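# Unfold the black phone stand and stand it upright

## Task

Open out the black phone stand so that its arm is extended, then set it upright resting on its base.

## Robot and tools

Robot: two arms, left_arm and right_arm, each a six-joint arm with a two-finger parallel gripper and a wrist camera. Each arm is mounted on a tilted plate, and both plates hang from a single metal frame behind them. A clearance warning treats a plate and its half of the frame as part of that arm. Calibrated base poses: left_arm at (+0.049, +0.149, +0.208) m, quat_wxyz (+0.944, -0.283, +0.169, -0.019); right_arm at (+0.012, -0.200, +0.208) m, quat_wxyz (+0.944, +0.287, +0.162, -0.005).

Frame: a single scene frame, in metres. Its origin sits at table-top height, midway between the arms' nominal bases. +x points out over the table, +z points up, and left_arm is on the +y side. Camera image sides do not follow arm names. The reported pose of each gripper is end_effector_position, the spot between the finger pads about 1 cm short of the tips, plus end_effector_quat_wxyz with w first. The fingers point along the gripper's +z axis and close along its y axis. At long reach the printed position can be a little off.

Row layout, used by both motion tools: 16 plain numbers covering both arms, even when only one moves. The order is left x, y, z, qw, qx, qy, qz, opening, then the same eight for right. x, y, z and the quaternion form an absolute target pose in the scene frame, not an offset. Opening runs from -1 (closed) to +1 (fully open, 0.094 m).

execute_actions(actions, cameras): actions is a list of actions. Each action is a table of up to 15 rows, and each row lasts one 1/30 s control step. If a table is shorter than 15 rows, its last row is held for the remaining steps. An empty list simply returns the current state and images. Both arms' parts of an action are rejected if either target lies more than 0.6 m from that gripper's current position along any of the gripper's own axes. The whole call is rejected if any action is malformed, or if the first action fails that check against the last reported state. cameras selects images: omit it, or pass null or ["all"], for all cameras; pass [] for none. An unknown name invalidates the call.

Each control step clips the commanded pose to within 100 mm and 20 degrees of the measured pose, then drives the joints by damped inverse kinematics, favouring position over orientation. A single action may fall short of the target. The "Hand target" line shows where each arm is actually being sent, so send the remainder in a later call. To hold an orientation, repeat the same quaternion in every row rather than copying the drifted reported one. To keep an arm parked, resend the same full pose it had when it stopped, with the gripper opening it should keep. Note that 0 is itself a real opening command.

move(target, speed, blend, opening_speed, blocking, cameras): drives each gripper in a straight line from its Hand target to the target row. target can be one row, or a list of up to 15 rows that differ only in their poses. speed is the top speed in m/s, from 0.002 to 0.5 with a default of 0.25; turning is capped at twice that value in rad/s. Give one number, or one per target. blend is a corner radius in metres for the list; 0 stops exactly at each point. opening_speed sets how fast the opening changes, in units per second on the -1 to +1 scale, 0.2 or higher; without it the opening is sent at the start. Paths last at least 0.5 s and are cut off at 10 s. Paths do not avoid obstacles or the other arm, and a faster move means more lag, more overshoot and harder contact. With blocking=false you get a result after about 0.5 s while the move runs on. During that time execute_actions is refused until wait or stop. Calling move again replaces the running move. The result adds a move: line showing how it ended (done, off_target, moving, held, fault) and which limits acted. done means within 10 mm and 2 degrees. Neither done nor off_target tells you whether there is contact. limits=paced means the pose was clipped; limits=held means steps were withheld.

wait(seconds): 0 to 10 s, during which both arms hold their last command. It returns early if a running move ends. stop(): brakes the current move, and needs some distance to do so. zoom_image(camera, region): camera is cam_left_wrist or cam_right_wrist. region is [x0, y0, x1, y1] in pixels of that camera's latest image, at most 504x504. read_manual: licence texts only. finished_scene(scene, check): call it twice, in separate replies. The first call only submits your check, covering what the images and readings show for each condition and how it could be wrong. The second call ends the scene for good.

Results: the gripper poses, Hand target, Tool commands, Joint positions (the last value is the finger opening in metres), and joint torques. Torques include the arm's own weight and carry offset and noise; joints 1 to 3 wrap at ±28 N m. grip_measured uses the opening scale and reads up to about 1.6 mm wide when empty, and about 3 mm narrower than a hard part when squeezed. Full squeeze force comes from roughly 0.11 below the touch reading. To release, command well above grip_measured. grip_effort_nm is motor effort, where negative means closing; it is not pad force. A "pose unreachable" line means the clearance check held back that arm. That check does not stop grippers or wrist cameras from hitting each other. Action results also list positions at some steps, and HELD marks steps that were withheld.

Cameras: cam_left_wrist and cam_right_wrist, each 896x504. Their calibration is given in the prompt, and their images can lag while the arm moves.

Avoid: dropping the stand, releasing a part while it is still moving, slamming, hard hits and heavy pressing, and collisions between the arms, which can fail the scene. Anything that ends up off the table fails the task. Friction can leave the gripper about 1 cm off target, so that alone does not mean contact. Holding loads, keeping an arm stretched out, or pushing toward an unreachable pose heats the motors. A MOTOR HOT line appears at 75 °C; at 90 °C the arm folds up and stays idle, and at 100 °C it goes limp. Brief outside tugs on the object can happen. The stand has to stay open and upright once the robot lets go.

Each tool is called after ">>>" in YAML: its name, and indented under it one key for each argument.

## Session

>>> execute_actions:
  actions: []

Scene clock: 0.00 s.
left_arm: end_effector_position=(+0.2427, +0.5981, +0.2256) grip_measured=+1.000 grip_effort_nm=n/a end_effector_quat_wxyz=(-0.218, +0.661, -0.702, -0.150) | right_arm: end_effector_position=(+0.5642, -0.2813, +0.1333) grip_measured=+1.000 grip_effort_nm=n/a end_effector_quat_wxyz=(-0.007, -0.127, +0.992, -0.008)
Joint positions: left_arm=[1.253 1.094 1.075 -0.366 0.012 -0.377 0.094] | right_arm=[0.094 2.486 2.565 -1.348 0.62 -0.261 0.094]
Joint velocities: left_arm=[0.022 -0.027 0.017 -0.007 -0.007 0.007 0] | right_arm=[-0.017 -0.012 -0.017 0.007 -0.066 -0.037 0]
Joint torques (N m): no reading
Motor temperatures (°C): left_arm=[27 30 29 30 29 28 26] | right_arm=[29 29 28 29 28 28 28]
Heat: left arm: 30 °C; right arm: 29 °C.
Hand target: left_arm +0.2426, +0.5990, +0.2285; -0.219, +0.661, -0.701, -0.152 | right_arm +0.5651, -0.2772, +0.1355; -0.004, -0.130, +0.991, -0.006
Tool commands: left_gripper/opening=+1.0 right_gripper/opening=+1.0

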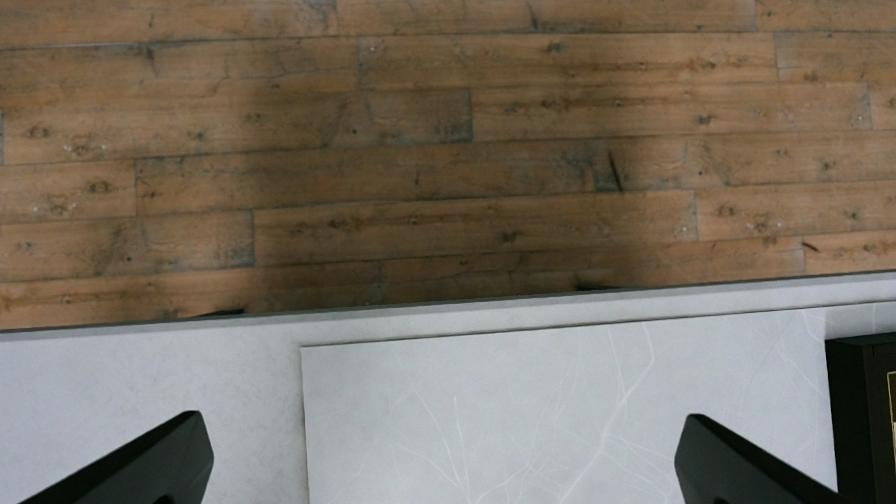

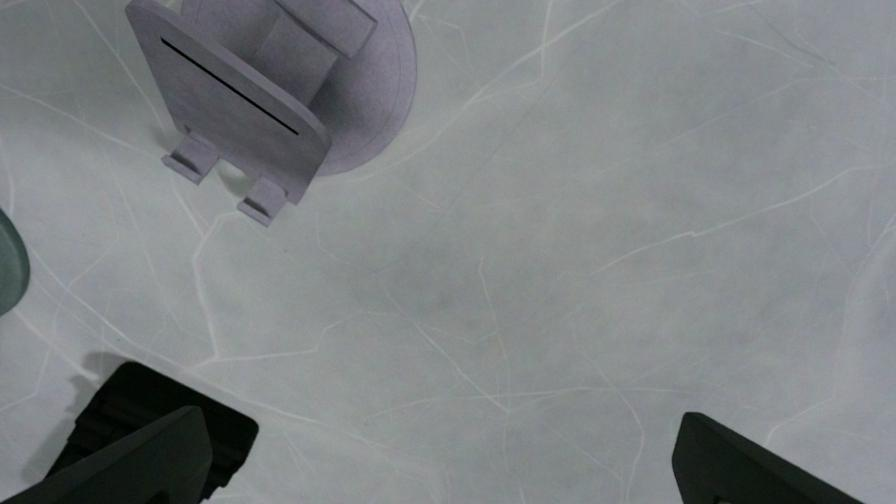

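>>> move:
  target: [0.38,0.28,0.27,0,0,1,0,1,0.40,-0.15,0.30,0,0,1,0,1]

Scene clock: 6.73 s.
left_arm: end_effector_position=(+0.3799, +0.2792, +0.2648) grip_measured=+1.000 grip_effort_nm=0.012 end_effector_quat_wxyz=(+0.010, -0.006, +1.000, -0.004) | right_arm: end_effector_position=(+0.4047, -0.1418, +0.2879) grip_measured=+1.000 grip_effort_nm=0.046 end_effector_quat_wxyz=(-0.013, +0.000, +1.000, +0.001)
Joint positions: left_arm=[-0.166 1.324 1.303 -1.257 -0.617 -0.117 0.094] | right_arm=[0.644 2.022 1.802 -1.473 0.647 0.682 0.094]
Joint velocities: left_arm=[-0.007 0.012 -0.007 -0.066 0.007 -0.066 0] | right_arm=[0.007 0.012 -0.012 -0.051 0.007 -0.081 0]
Joint torques (N m): left_arm=[-4.38 -3.99 9.48 -0.2 -0.09 -0.11] | right_arm=[8.09 -9.31 3.49 -0.2 -0.03 0.03]
Motor temperatures (°C): left_arm=[27 31 30 30 29 28 26] | right_arm=[30 32 28 29 28 28 28]
Heat: left arm: 31 °C; right arm: 32 °C.
Hand target: left_arm +0.3845, +0.2767, +0.2684; +0.013, -0.001, +1.000, -0.004 | right_arm +0.4006, -0.1465, +0.2979; -0.007, +0.000, +1.000, +0.003
Off the commanded pose: left_arm 0.005 m, 1 deg | right_arm 0.015 m, 1 deg.
move: off_target (right_arm)
camera_calibration:
cam_left_wrist: T_world_to_cam=[[0.0324914, -0.999454, -0.00595614, 0.266836], [-0.9126, -0.0320969, 0.407592, 0.289225], [-0.40756, -0.00780767, -0.913145, 0.485005], [0, 0, 0, 1]] pos_world=[0.452946, 0.27976, 0.326584]
cam_right_wrist: T_world_to_cam=[[0.00916141, -0.999955, 0.00262698, -0.146574], [-0.90049, -0.00710782, 0.434819, 0.275447], [-0.43478, -0.00634912, -0.900514, 0.52441], [0, 0, 0, 1]] pos_world=[0.477383, -0.14128, 0.352854]

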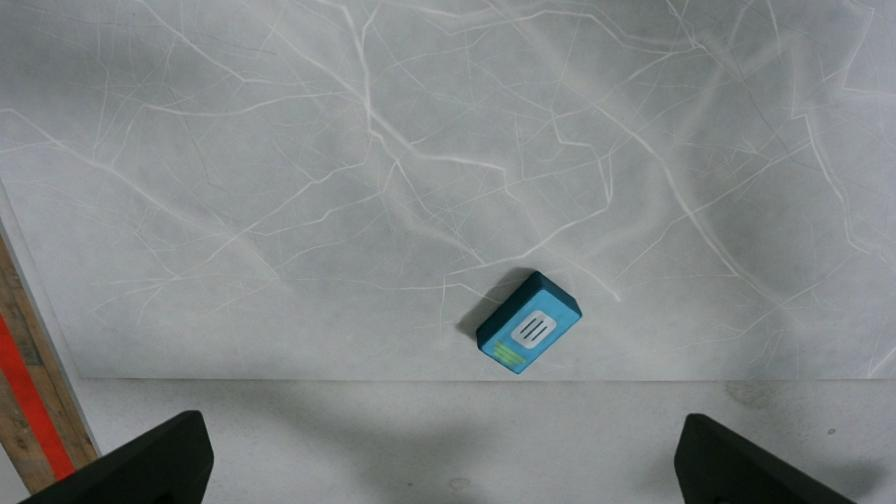

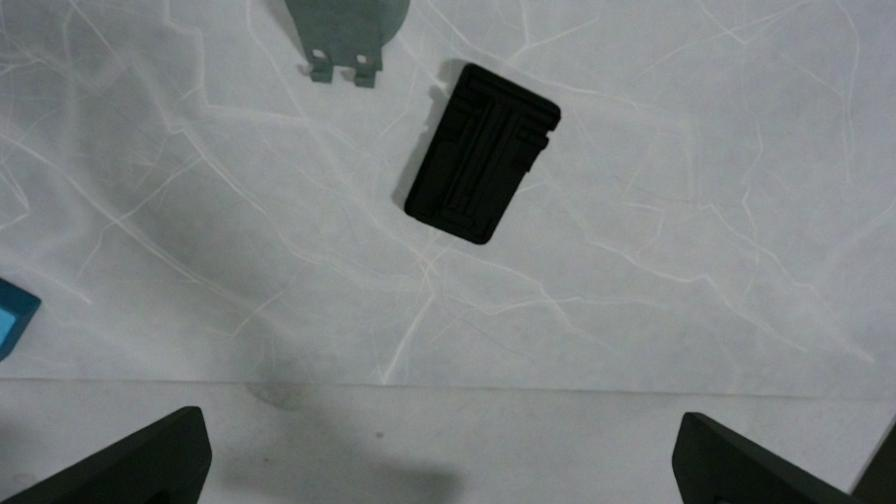

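>>> zoom_image:
  camera: "cam_right_wrist"
  region: [380, 40, 600, 260]

>>> move:
  target: [0.44,0.22,0.30,0,0,1,0,1,0.46,-0.17,0.24,0,0,1,0,1]

Scaled by 2.291.

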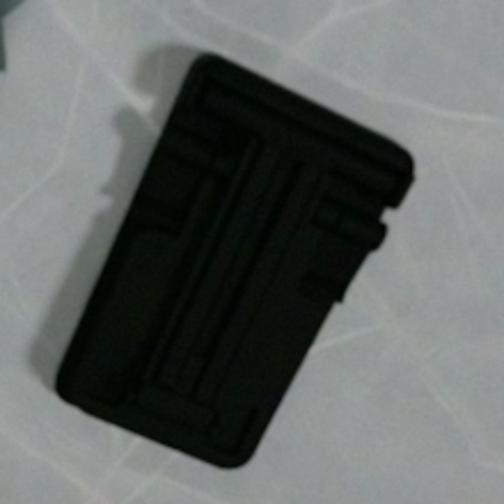

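Scene clock: 12.10 s.
left_arm: end_effector_position=(+0.4365, +0.2226, +0.2969) grip_measured=+1.000 grip_effort_nm=0.012 end_effector_quat_wxyz=(-0.002, -0.006, +1.000, -0.006) | right_arm: end_effector_position=(+0.4557, -0.1795, +0.2464) grip_measured=+1.000 grip_effort_nm=0.037 end_effector_quat_wxyz=(+0.000, +0.009, +1.000, +0.004)
Joint positions: left_arm=[-0.366 1.65 1.673 -1.474 -0.65 -0.377 0.094] | right_arm=[0.462 2.054 1.86 -1.328 0.663 0.451 0.094]
Joint velocities: left_arm=[-0.022 0.002 0.022 -0.037 0.022 -0.007 0] | right_arm=[0.007 -0.007 0.002 -0.066 -0.007 0.022 0]
Joint torques (N m): left_arm=[-6.28 -4.74 9.22 -0.21 -0.12 -0.11] | right_arm=[7.36 -5.65 5.24 0.3 0.11 -0.14]
Motor temperatures (°C): left_arm=[28 31 30 30 29 28 26] | right_arm=[31 32 28 29 28 28 28]
Heat: left arm: 31 °C; right arm: 32 °C.
Hand target: left_arm +0.4400, +0.2183, +0.2999; +0.002, +0.000, +1.000, -0.003 | right_arm +0.4598, -0.1710, +0.2404; +0.002, +0.000, +1.000, +0.000
Off the commanded pose: left_arm 0.005 m, 1 deg | right_arm 0.012 m, 1 deg.
move: off_target (right_arm)
camera_calibration:
cam_left_wrist: T_world_to_cam=[[0.0329015, -0.99945, -0.00416495, 0.207849], [-0.902761, -0.0315062, 0.428987, 0.31523], [-0.428882, -0.0103543, -0.903301, 0.54388], [0, 0, 0, 1]] pos_world=[0.510999, 0.223298, 0.356924]
cam_right_wrist: T_world_to_cam=[[-0.00854244, -0.999961, -0.00245272, -0.175235], [-0.911394, 0.00677656, 0.411478, 0.352341], [-0.411445, 0.00575043, -0.911416, 0.503201], [0, 0, 0, 1]] pos_world=[0.526664, -0.18051, 0.313215]

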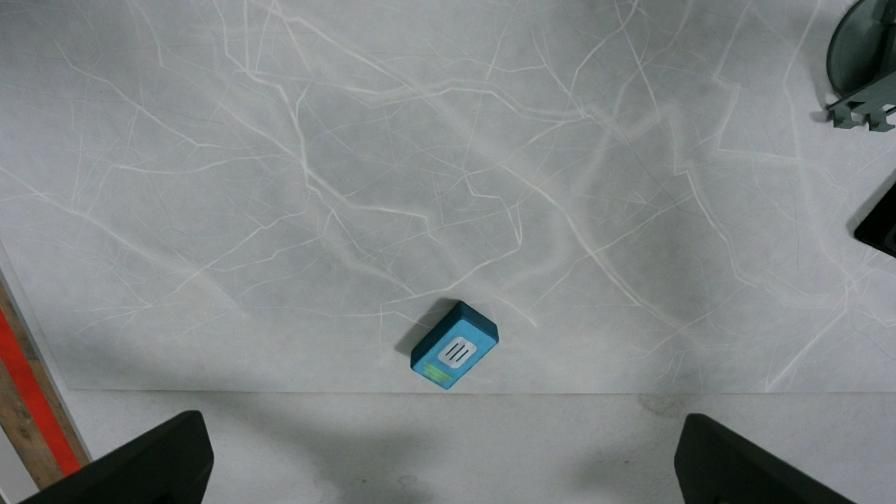

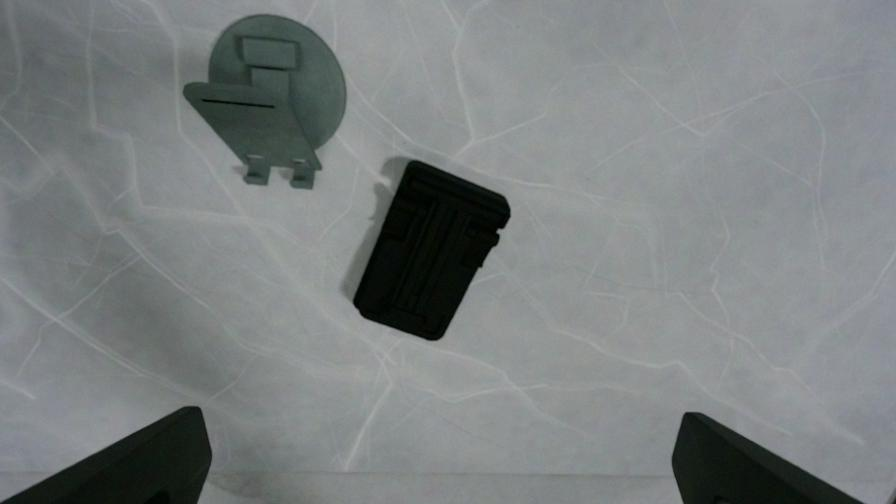

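>>> zoom_image:
  camera: "cam_right_wrist"
  region: [330, 140, 530, 360]

>>> zoom_image:
  camera: "cam_right_wrist"
  region: [160, 0, 380, 220]

Scaled by 2.291.

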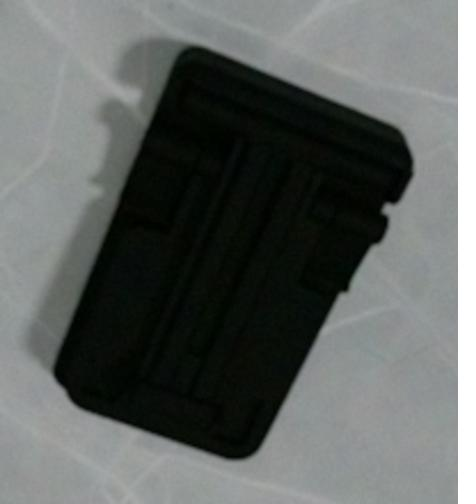

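Scaled by 2.291.

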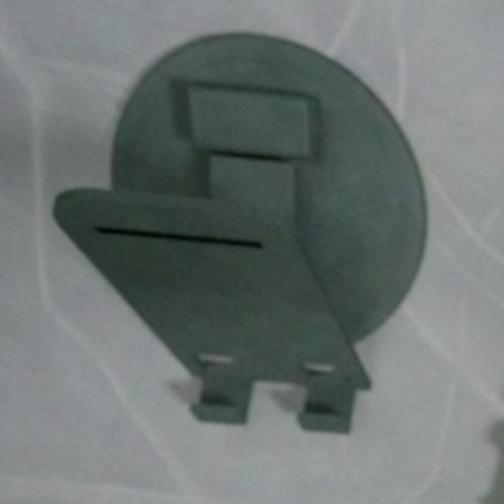

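>>> move:
  target: [0.44,0.22,0.30,0,0,1,0,1,0.43,-0.165,0.135,0,0,1,0,1]
  cameras: ["cam_right_wrist"]

>>> zoom_image:
  camera: "cam_right_wrist"
  region: [250, 50, 700, 500]

Scene clock: 20.73 s.
left_arm: end_effector_position=(+0.4351, +0.2236, +0.2969) grip_measured=+1.000 grip_effort_nm=0.012 end_effector_quat_wxyz=(-0.004, -0.004, +1.000, -0.003) | right_arm: end_effector_position=(+0.4352, -0.1681, +0.1408) grip_measured=+1.000 grip_effort_nm=0.046 end_effector_quat_wxyz=(+0.005, +0.007, +1.000, -0.002)
Joint positions: left_arm=[-0.366 1.65 1.673 -1.481 -0.653 -0.378 0.094] | right_arm=[0.337 2.054 1.467 -0.83 0.664 0.285 0.094]
Joint velocities: left_arm=[0.002 -0.022 -0.017 -0.037 0.007 -0.051 0] | right_arm=[-0.012 -0.002 -0.017 -0.007 -0.007 -0.066 0]
Joint torques (N m): left_arm=[-6.09 -4.75 9.66 -0.23 -0.12 -0.08] | right_arm=[6.54 -7.47 2.78 0.26 -0.02 -0.1]
Motor temperatures (°C): left_arm=[28 31 31 30 29 28 26] | right_arm=[31 32 29 29 28 28 28]
Heat: left arm: 31 °C; right arm: 32 °C.
Hand target: left_arm +0.4398, +0.2199, +0.3000; +0.000, +0.000, +1.000, +0.000 | right_arm +0.4317, -0.1643, +0.1350; +0.001, +0.000, +1.000, -0.001
Off the commanded pose: left_arm 0.007 m, 1 deg | right_arm 0.008 m, 1 deg.
move: done
camera_calibration:
cam_right_wrist: T_world_to_cam=[[-0.00535764, -0.99995, 0.00844066, -0.167268], [-0.915565, 0.00829954, 0.402085, 0.380435], [-0.402135, -0.00557374, -0.915563, 0.393115], [0, 0, 0, 1]] pos_world=[0.505502, -0.168226, 0.208367]
Images, in order (width x height): cam_right_wrist 896x504.

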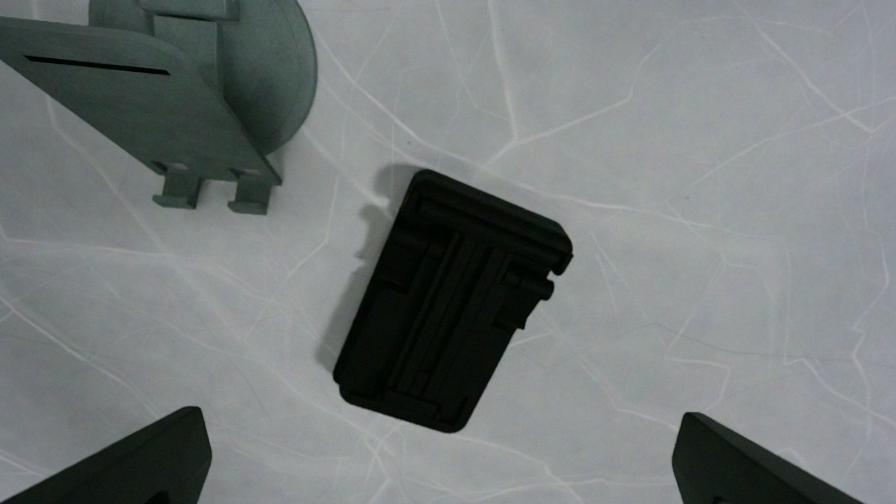

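Scaled by 1.120.

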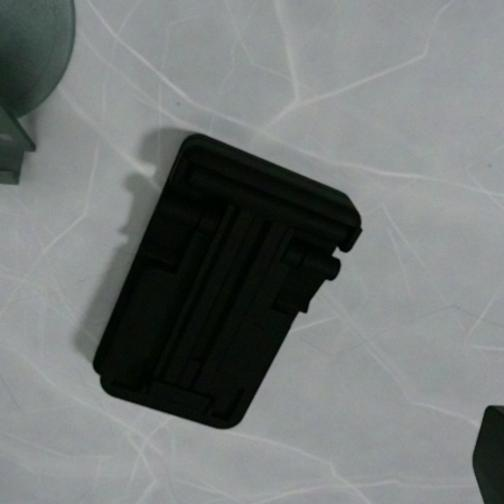

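>>> zoom_image:
  camera: "cam_right_wrist"
  region: [370, 160, 580, 320]

>>> zoom_image:
  camera: "cam_right_wrist"
  region: [320, 290, 530, 450]

Scaled by 2.400.

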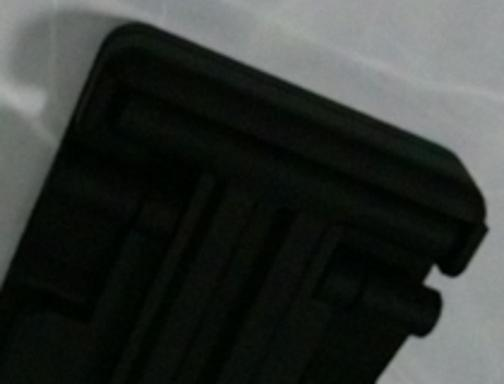

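Scaled by 2.400.

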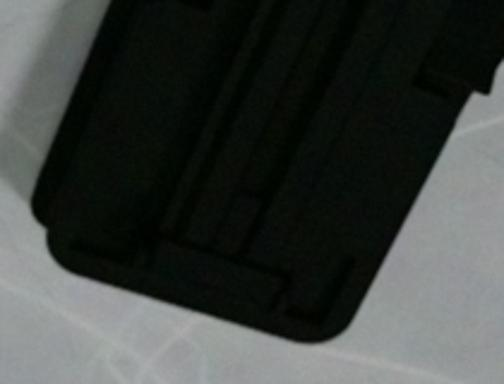

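>>> move:
  target: [0.39,0.13,0.10,0.5,0.5,0.5,-0.5,-1,0.35,-0.35,0.25,0,0,1,0,1]

Scene clock: 36.37 s.
left_arm: end_effector_position=(+0.3885, +0.1328, +0.1020) grip_measured=-0.994 grip_effort_nm=-0.330 end_effector_quat_wxyz=(+0.451, +0.476, +0.605, -0.452) | right_arm: end_effector_position=(+0.3469, -0.3438, +0.2425) grip_measured=+1.000 grip_effort_nm=0.042 end_effector_quat_wxyz=(-0.005, -0.003, +1.000, -0.008)
Joint positions: left_arm=[0.465 2.058 1.18 -0.794 0.896 2.1 0] | right_arm=[0.125 1.398 1.294 -1.184 0.627 0.022 0.094]
Joint velocities: left_arm=[0.007 -0.017 0.002 0.007 -0.051 0.007 -0.001] | right_arm=[0.007 -0.012 0.022 -0.022 -0.037 -0.022 0]
Joint torques (N m): left_arm=[-3.43 -6.75 3.36 -1.19 0.53 0.03] | right_arm=[2.81 -7.23 5.2 -0.15 -0.11 -0.12]
Motor temperatures (°C): left_arm=[28 32 31 30 29 28 26] | right_arm=[31 34 28 29 28 28 28]
Heat: left arm: 32 °C; right arm: 34 °C.
Hand target: left_arm +0.3866, +0.1296, +0.0954; +0.450, +0.473, +0.604, -0.457 | right_arm +0.3459, -0.3486, +0.2504; +0.003, +0.000, +1.000, -0.002
Off the commanded pose: left_arm 0.004 m, 15 deg | right_arm 0.010 m, 1 deg.
joint sent to its limit (left arm) — joint 6 (wrist roll), upper limit. The joint targets are off in position and orientation.
move: off_target (left_arm)
camera_calibration:
cam_left_wrist: T_world_to_cam=[[-0.978231, -0.157066, 0.13563, 0.385566], [-0.20155, 0.563437, -0.801197, 0.126735], [0.049422, -0.811092, -0.582828, 0.234214], [0, 0, 0, 1]] pos_world=[0.39114, 0.179121, 0.185751]
cam_right_wrist: T_world_to_cam=[[0.0141139, -0.999695, 0.0202644, -0.353776], [-0.907484, -0.00429713, 0.420064, 0.248618], [-0.419848, -0.0243183, -0.907268, 0.447441], [0, 0, 0, 1]] pos_world=[0.418468, -0.341719, 0.308682]

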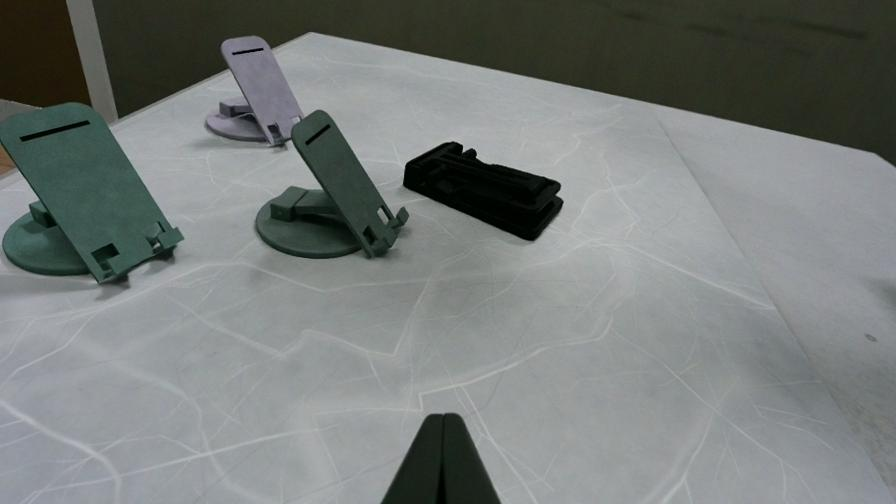

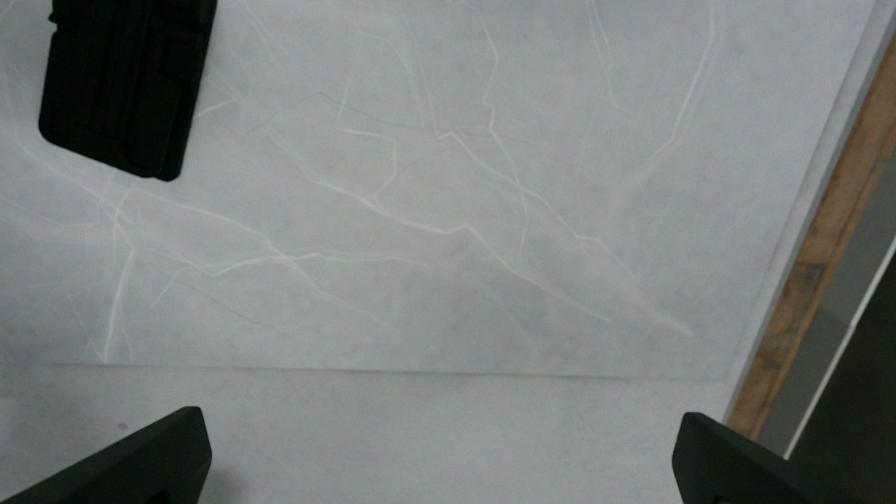

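>>> zoom_image:
  camera: "cam_left_wrist"
  region: [390, 120, 580, 250]

>>> zoom_image:
  camera: "cam_left_wrist"
  region: [230, 90, 420, 270]

Scaled by 2.653.

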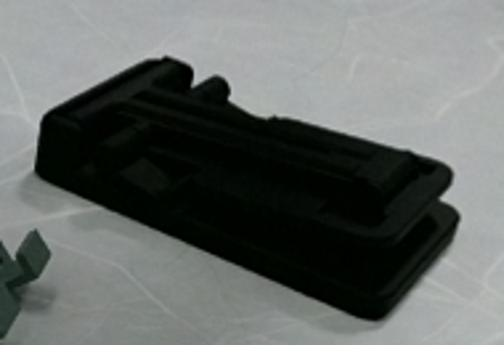

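Scaled by 2.653.

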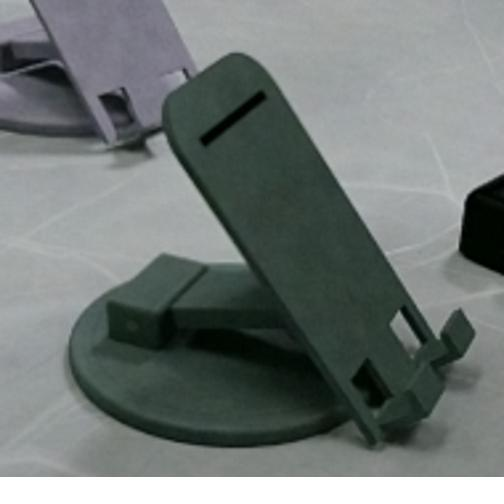

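>>> move:
  target: [0.39,0.05,0.10,0.451,0.476,0.605,-0.452,-1,0.39,-0.35,0.10,0.451,-0.476,0.605,0.452,-1]

>>> zoom_image:
  camera: "cam_left_wrist"
  region: [380, 80, 680, 290]

>>> zoom_image:
  camera: "cam_right_wrist"
  region: [300, 80, 600, 290]

Scene clock: 48.97 s.
left_arm: end_effector_position=(+0.3994, +0.0629, +0.1016) grip_measured=-0.994 grip_effort_nm=-0.330 end_effector_quat_wxyz=(+0.459, +0.475, +0.613, -0.434) | right_arm: end_effector_position=(+0.3957, -0.3631, +0.1127) grip_measured=-0.989 grip_effort_nm=-0.530 end_effector_quat_wxyz=(+0.387, -0.435, +0.711, +0.394)
Joint positions: left_arm=[0.279 2.058 0.994 -0.312 0.888 1.768 0] | right_arm=[-0.678 2.086 1.776 -1.324 -0.751 -2.075 0.001]
Joint velocities: left_arm=[-0.007 -0.007 0.002 0.051 0.051 -0.007 -0.001] | right_arm=[-0.012 0.017 0.007 0.007 -0.037 0.037 0.001]
Joint torques (N m): left_arm=[-6.35 -6.13 1.61 -0.57 0.61 -0.1] | right_arm=[3.41 -8.06 3.74 -1.27 -0.54 -0.13]
Motor temperatures (°C): left_arm=[28 32 30 30 30 28 26] | right_arm=[30 34 28 29 28 28 28]
Heat: left arm: 32 °C; right arm: 34 °C.
Hand target: left_arm +0.3909, +0.0502, +0.1008; +0.452, +0.475, +0.606, -0.451 | right_arm +0.3927, -0.3539, +0.1020; +0.385, -0.430, +0.704, +0.413
Off the commanded pose: left_arm 0.016 m, 2 deg | right_arm 0.019 m, 16 deg.
joint sent to its limit (right arm) — joint 6 (wrist roll), lower limit. The joint targets are off in position and orientation.
move: off_target (left_arm, right_arm)
camera_calibration:
cam_left_wrist: T_world_to_cam=[[-0.975153, -0.190838, 0.112505, 0.3886], [-0.20377, 0.573441, -0.793501, 0.16746], [0.0869151, -0.79671, -0.598079, 0.162381], [0, 0, 0, 1]] pos_world=[0.398955, 0.107502, 0.186277]
cam_right_wrist: T_world_to_cam=[[0.925658, -0.312873, -0.212762, -0.456184], [-0.372708, -0.657168, -0.655148, 0.0199133], [0.0651574, 0.685741, -0.724923, 0.395027], [0, 0, 0, 1]] pos_world=[0.403954, -0.400528, 0.202352]

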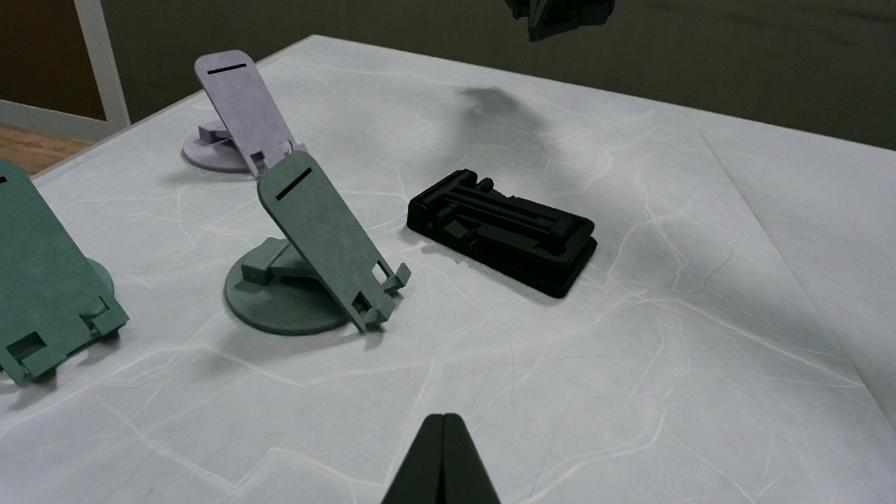

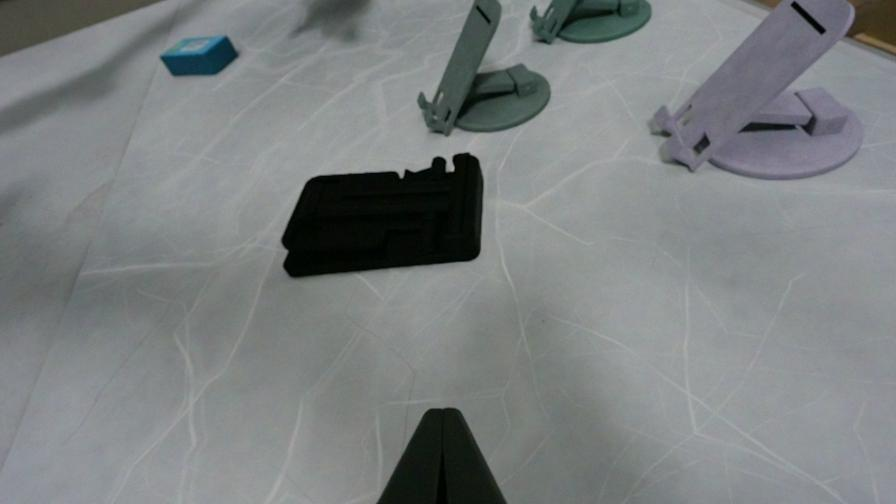

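Scaled by 1.680.

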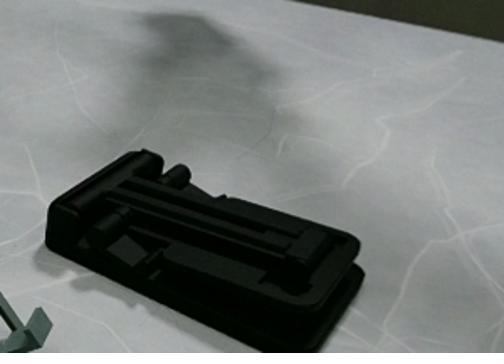

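Scaled by 1.680.

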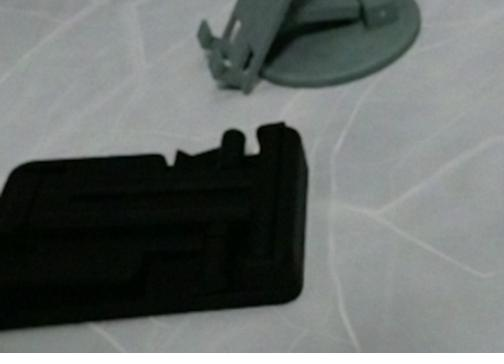

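>>> move:
  target: [0.35,0.25,0.25,0,0,1,0,1,0.42,-0.17,0.085,0,0,1,0,1]

>>> zoom_image:
  camera: "cam_right_wrist"
  region: [300, 80, 700, 480]

Scene clock: 58.73 s.
left_arm: end_effector_position=(+0.3472, +0.2531, +0.2507) grip_measured=+0.999 grip_effort_nm=0.081 end_effector_quat_wxyz=(-0.007, -0.004, +1.000, -0.007) | right_arm: end_effector_position=(+0.4282, -0.1763, +0.0885) grip_measured=+0.997 grip_effort_nm=0.188 end_effector_quat_wxyz=(+0.013, +0.014, +1.000, +0.017)
Joint positions: left_arm=[-0.236 1.272 1.139 -1.235 -0.623 -0.221 0.094] | right_arm=[0.23 2.066 1.321 -0.567 0.61 0.153 0.094]
Joint velocities: left_arm=[-0.012 -0.022 -0.012 0.051 -0.007 -0.007 0] | right_arm=[-0.007 -0.002 0.017 -0.095 -0.007 -0.022 0]
Joint torques (N m): left_arm=[-4.37 -3.07 9.37 -0.21 -0.11 -0.11] | right_arm=[8.14 -5.75 4.33 -0.07 0.11 0.07]
Motor temperatures (°C): left_arm=[28 32 30 30 30 28 26] | right_arm=[30 34 28 29 28 28 28]
Heat: left arm: 32 °C; right arm: 34 °C.
Hand target: left_arm +0.3522, +0.2512, +0.2544; -0.003, +0.001, +1.000, -0.005 | right_arm +0.4223, -0.1675, +0.0829; +0.001, +0.001, +1.000, +0.009
Off the commanded pose: left_arm 0.004 m, 1 deg | right_arm 0.011 m, 3 deg.
move: off_target (right_arm)
camera_calibration:
cam_left_wrist: T_world_to_cam=[[0.0285482, -0.999591, -0.00152871, 0.242018], [-0.89828, -0.0263256, 0.438634, 0.250145], [-0.438495, -0.011149, -0.898664, 0.466613], [0, 0, 0, 1]] pos_world=[0.422399, 0.253706, 0.309977]
cam_right_wrist: T_world_to_cam=[[-0.0195846, -0.999411, -0.028197, -0.165625], [-0.921535, 0.00710518, 0.388231, 0.39866], [-0.387802, 0.0335878, -0.921131, 0.343577], [0, 0, 0, 1]] pos_world=[0.497375, -0.1799, 0.157037]

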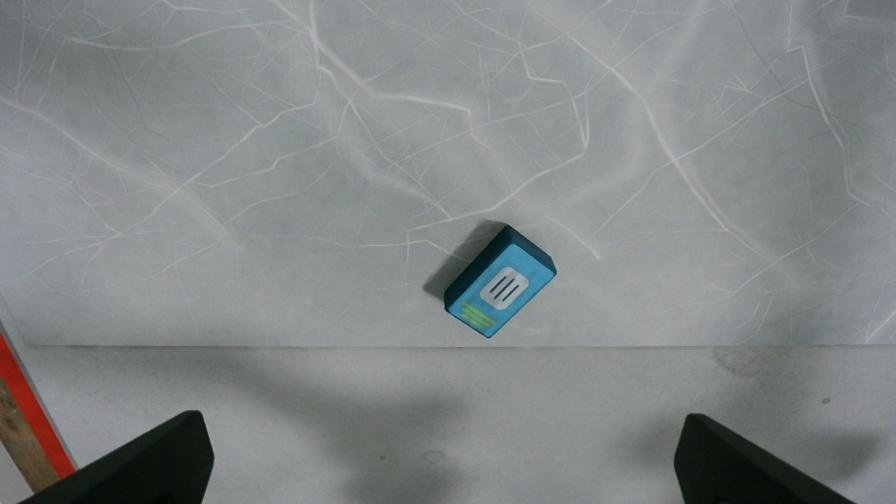

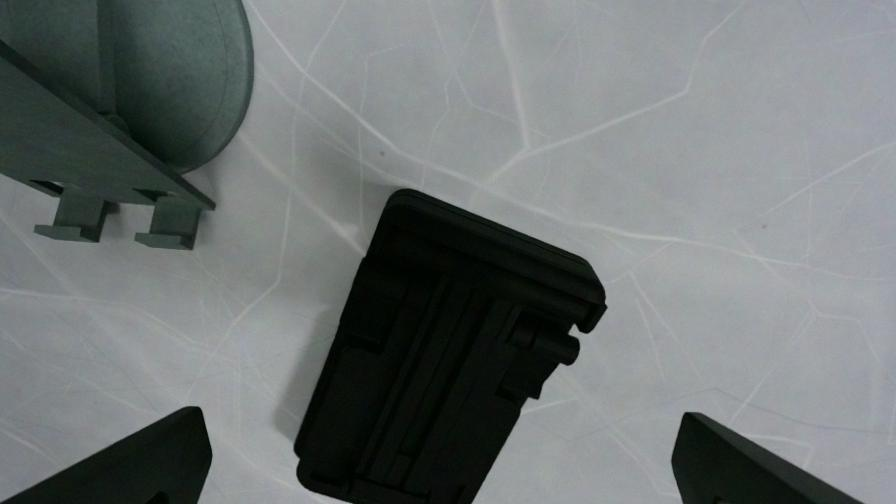

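Scaled by 1.260.

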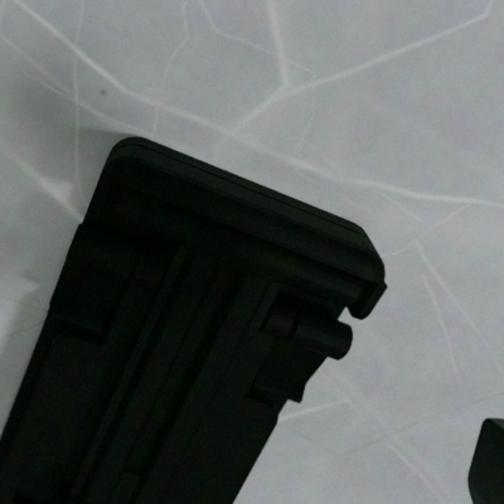

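>>> zoom_image:
  camera: "cam_right_wrist"
  region: [480, 230, 640, 420]

>>> zoom_image:
  camera: "cam_right_wrist"
  region: [320, 180, 480, 370]

>>> zoom_image:
  camera: "cam_right_wrist"
  region: [290, 340, 510, 504]

Scaled by 2.653.

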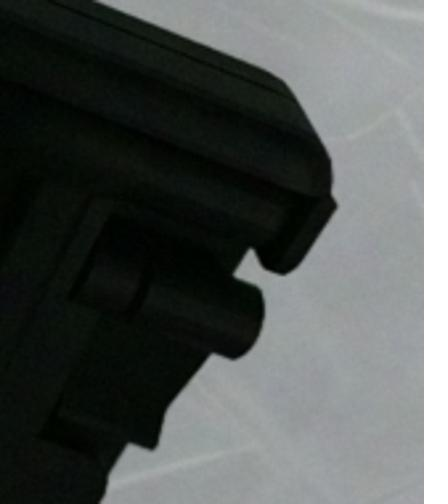

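Scaled by 2.653.

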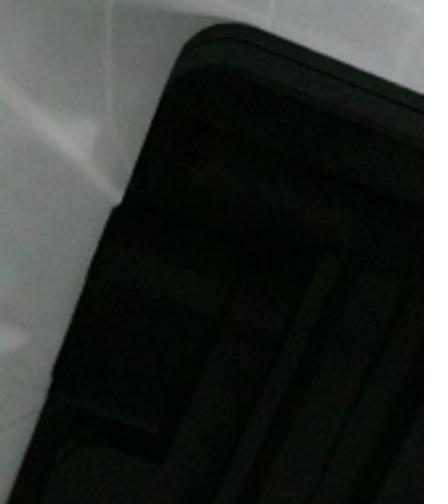

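Scaled by 2.291.

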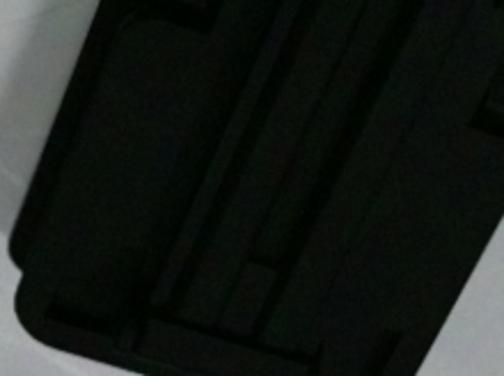

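>>> move:
  target:
    - [0.35,0.25,0.25,0,0,1,0,1,0.42,-0.25,0.2,0,0,0.9659,0.2588,-1]
    - [0.35,0.25,0.25,0,0,1,0,1,0.42,-0.33,0.075,0,0,0.819,0.574,-1]
  cameras: ["cam_right_wrist"]

>>> zoom_image:
  camera: "cam_right_wrist"
  region: [300, 80, 700, 480]

Scene clock: 77.63 s.
left_arm: end_effector_position=(+0.3491, +0.2547, +0.2507) grip_measured=+0.999 grip_effort_nm=0.076 end_effector_quat_wxyz=(-0.004, -0.007, +1.000, -0.002) | right_arm: end_effector_position=(+0.4199, -0.3453, +0.0884) grip_measured=-0.989 grip_effort_nm=-0.535 end_effector_quat_wxyz=(+0.007, +0.001, +0.837, +0.547)
Joint positions: left_arm=[-0.236 1.272 1.139 -1.228 -0.634 -0.223 0.094] | right_arm=[-0.577 2.344 2.165 -1.541 -0.614 -0.823 0.001]
Joint velocities: left_arm=[0.012 -0.017 0.012 -0.11 -0.022 -0.037 0] | right_arm=[-0.017 0.007 -0.007 0.022 -0.037 -0.051 -0.001]
Joint torques (N m): left_arm=[-4.34 -3.64 6.45 -0.03 -0.12 -0.09] | right_arm=[4.41 -8.47 4.01 -1.32 -0.72 -0.25]
Motor temperatures (°C): left_arm=[28 32 31 30 29 28 26] | right_arm=[31 33 28 29 28 28 28]
Heat: left arm: 32 °C; right arm: 33 °C.
Hand target: left_arm +0.3499, +0.2500, +0.2501; +0.000, +0.000, +1.000, +0.000 | right_arm +0.4179, -0.3330, +0.0775; -0.001, +0.001, +0.824, +0.566
Off the commanded pose: left_arm 0.005 m, 1 deg | right_arm 0.020 m, 4 deg.
move: off_target (right_arm)
camera_calibration:
cam_right_wrist: T_world_to_cam=[[0.0155255, -0.406328, -0.913596, -0.0663609], [-0.916126, -0.371847, 0.149813, 0.280218], [-0.40059, 0.834642, -0.37802, 0.579979], [0, 0, 0, 1]] pos_world=[0.49008, -0.406841, 0.116636]
Images, in order (width x height): cam_right_wrist 896x504.

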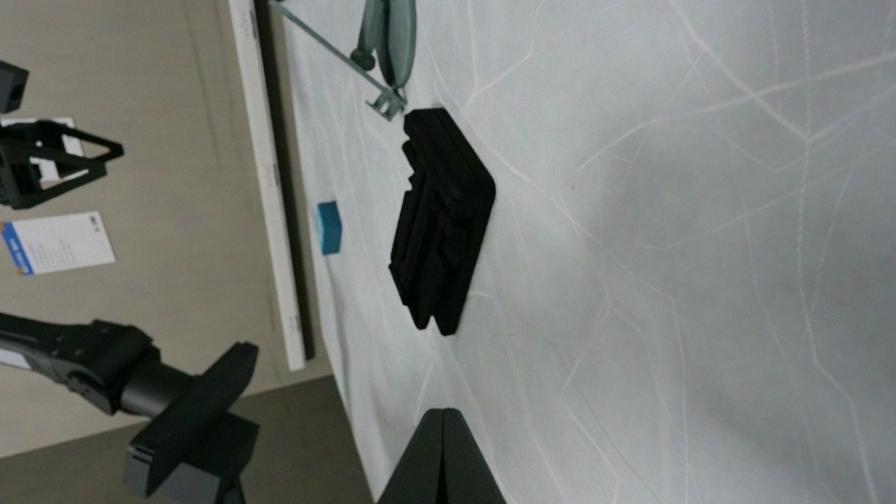

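Scaled by 1.260.

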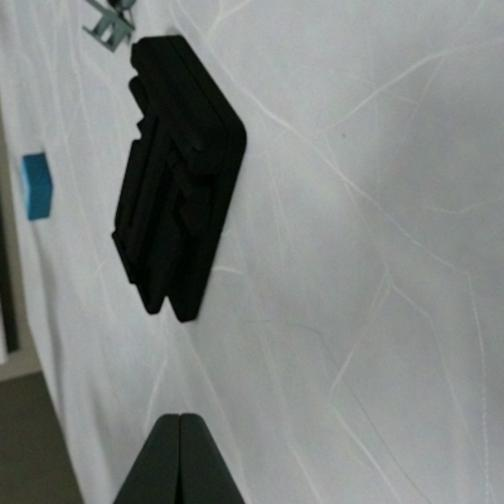

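>>> zoom_image:
  camera: "cam_right_wrist"
  region: [370, 90, 520, 240]

>>> zoom_image:
  camera: "cam_right_wrist"
  region: [370, 210, 520, 350]

Scaled by 3.360.

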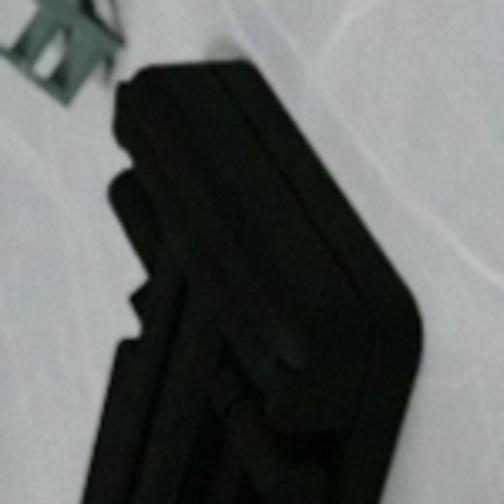

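Scaled by 3.360.

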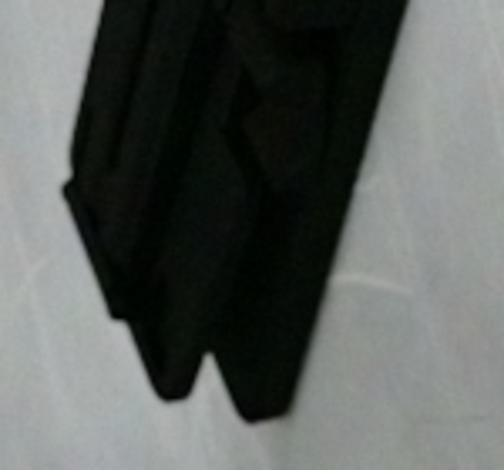

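>>> move:
  target:
    - [0.35,0.25,0.25,0,0,1,0,1,0.40,-0.25,0.16,0,0,0.9659,0.2588,1]
    - [0.35,0.25,0.25,0,0,1,0,1,0.384,-0.166,0.08,0,0.202,0.979,0,1]
  cameras: ["cam_right_wrist"]

Scene clock: 105.53 s.
left_arm: end_effector_position=(+0.3493, +0.2546, +0.2507) grip_measured=+0.999 grip_effort_nm=0.076 end_effector_quat_wxyz=(-0.003, -0.007, +1.000, -0.003) | right_arm: end_effector_position=(+0.3862, -0.1693, +0.0810) grip_measured=+0.997 grip_effort_nm=0.188 end_effector_quat_wxyz=(-0.003, +0.207, +0.978, +0.016)
Joint positions: left_arm=[-0.236 1.272 1.139 -1.227 -0.634 -0.223 0.094] | right_arm=[0.246 2.013 1.143 -0.483 0.611 0.578 0.094]
Joint velocities: left_arm=[0.012 0.002 0.017 0.007 0.022 -0.007 0] | right_arm=[-0.012 -0.017 -0.012 -0.007 0.007 -0.022 -0.001]
Joint torques (N m): left_arm=[-4.41 -3.74 6.46 -0.06 -0.11 -0.08] | right_arm=[7.43 -5.3 3.7 0.15 0.16 0.1]
Motor temperatures (°C): left_arm=[28 32 31 30 29 28 26] | right_arm=[31 34 28 30 29 28 28]
Heat: left arm: 32 °C; right arm: 34 °C.
Hand target: left_arm +0.3500, +0.2499, +0.2501; +0.000, +0.000, +1.000, +0.000 | right_arm +0.3861, -0.1622, +0.0775; -0.001, +0.203, +0.979, +0.009
Off the commanded pose: left_arm 0.005 m, 1 deg | right_arm 0.004 m, 2 deg.
move: done
camera_calibration:
cam_right_wrist: T_world_to_cam=[[-0.397037, -0.917459, -0.0251339, -0.000232408], [-0.836169, 0.350297, 0.422034, 0.385244], [-0.378395, 0.188579, -0.906231, 0.341652], [0, 0, 0, 1]] pos_world=[0.451316, -0.199591, 0.147024]
Images, in order (width x height): cam_right_wrist 896x504.

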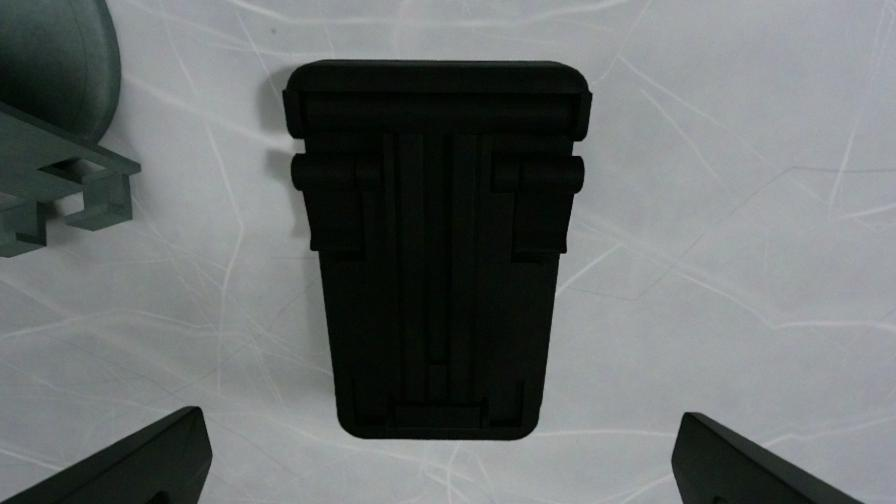

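>>> zoom_image:
  camera: "cam_right_wrist"
  region: [270, 50, 610, 260]

>>> zoom_image:
  camera: "cam_right_wrist"
  region: [300, 250, 580, 450]

Scaled by 1.482.

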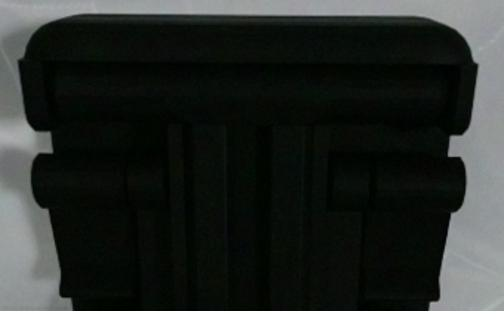

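Scaled by 1.800.

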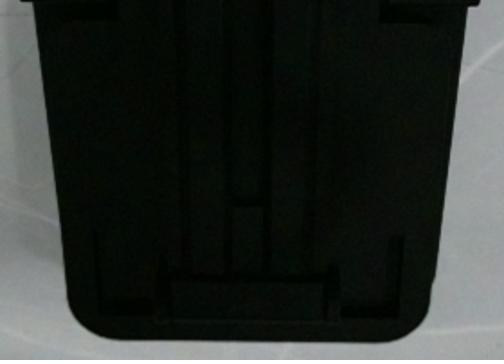

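>>> move:
  target: [0.35,0.25,0.25,0,0,1,0,1,0.382,-0.164,0.016,0,0.202,0.979,0,1]
  speed: 0.08

Scene clock: 135.53 s.
left_arm: end_effector_position=(+0.3494, +0.2547, +0.2507) grip_measured=+0.999 grip_effort_nm=0.076 end_effector_quat_wxyz=(-0.003, -0.007, +1.000, -0.002) | right_arm: end_effector_position=(+0.3920, -0.1671, +0.0266) grip_measured=+0.997 grip_effort_nm=0.188 end_effector_quat_wxyz=(+0.010, +0.213, +0.977, +0.009)
Joint positions: left_arm=[-0.236 1.272 1.139 -1.226 -0.634 -0.223 0.094] | right_arm=[0.168 2.153 1.135 -0.258 0.612 0.483 0.094]
Joint velocities: left_arm=[-0.022 0.017 0.002 -0.007 0.081 -0.051 0] | right_arm=[-0.002 -0.007 -0.007 -0.037 -0.051 -0.022 -0.001]
Joint torques (N m): left_arm=[-4.44 -3.63 6.41 -0.06 -0.09 -0.09] | right_arm=[6.01 -5.79 1.63 0.32 0.08 -0.14]
Motor temperatures (°C): left_arm=[28 32 31 30 29 28 26] | right_arm=[32 33 28 29 28 28 28]
Heat: left arm: 32 °C; right arm: 33 °C.
Hand target: left_arm +0.3500, +0.2500, +0.2501; +0.000, +0.000, +1.000, +0.000 | right_arm +0.3826, -0.1645, +0.0161; +0.001, +0.202, +0.979, +0.000
Off the commanded pose: left_arm 0.005 m, 1 deg | right_arm 0.015 m, 2 deg.
move: off_target (right_arm)
camera_calibration:
cam_left_wrist: T_world_to_cam=[[0.0354284, -0.999315, -0.0107116, 0.243334], [-0.901925, -0.0365885, 0.43034, 0.258121], [-0.430437, -0.00558522, -0.902603, 0.464303], [0, 0, 0, 1]] pos_world=[0.424038, 0.255204, 0.310608]
cam_right_wrist: T_world_to_cam=[[-0.407396, -0.913092, -0.0170536, 0.00734635], [-0.840953, 0.367797, 0.396893, 0.41772], [-0.356128, 0.176034, -0.917706, 0.283571], [0, 0, 0, 1]] pos_world=[0.455263, -0.196846, 0.0945705]

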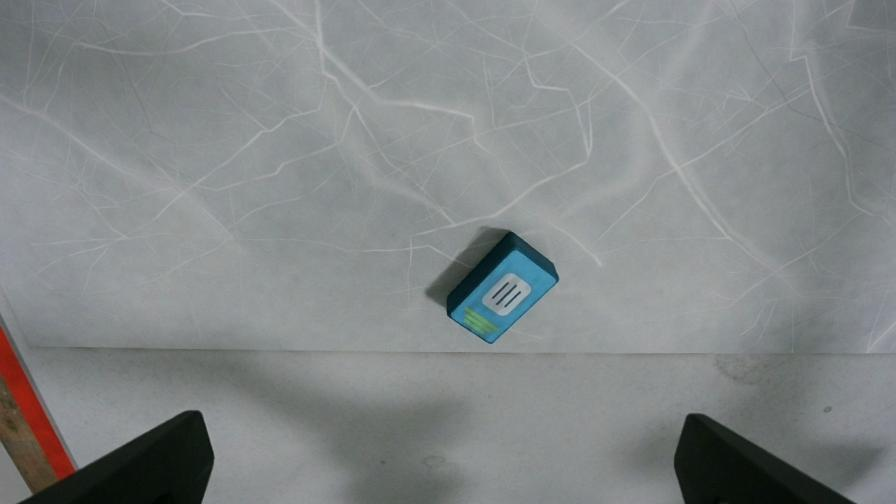

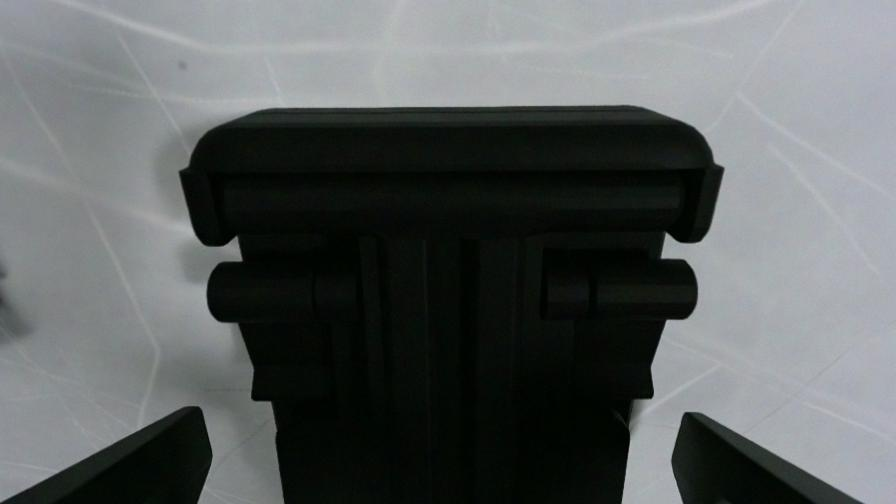

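>>> move:
  target: [0.35,0.25,0.25,0,0,1,0,1,0.376,-0.160,0.005,0,0.202,0.979,0,1]
  speed: 0.05
  cameras: []

Scene clock: 139.10 s.
left_arm: end_effector_position=(+0.3494, +0.2547, +0.2507) grip_measured=+0.999 grip_effort_nm=0.081 end_effector_quat_wxyz=(-0.003, -0.007, +1.000, -0.002) | right_arm: end_effector_position=(+0.3869, -0.1627, +0.0179) grip_measured=+0.997 grip_effort_nm=0.183 end_effector_quat_wxyz=(+0.011, +0.212, +0.977, +0.009)
Joint positions: left_arm=[-0.236 1.272 1.139 -1.226 -0.634 -0.223 0.094] | right_arm=[0.165 2.176 1.117 -0.212 0.612 0.477 0.094]
Joint velocities: left_arm=[0.017 -0.007 -0.012 0.007 -0.022 0.007 0] | right_arm=[-0.012 0.002 -0.002 0.022 -0.066 -0.051 0]
Joint torques (N m): left_arm=[-4.42 -3.6 6.34 -0.01 -0.11 -0.09] | right_arm=[5.7 -5.34 1.46 0.36 0.03 -0.14]
Motor temperatures (°C): left_arm=[28 32 31 30 29 28 26] | right_arm=[32 33 28 29 28 28 28]
Heat: left arm: 32 °C; right arm: 33 °C.
Hand target: left_arm +0.3500, +0.2499, +0.2501; +0.000, +0.000, +1.000, +0.000 | right_arm +0.3759, -0.1600, +0.0055; +0.000, +0.202, +0.979, +0.000
Off the commanded pose: left_arm 0.005 m, 1 deg | right_arm 0.017 m, 2 deg.
move: off_target (right_arm)
No camera images: "cameras" was empty.


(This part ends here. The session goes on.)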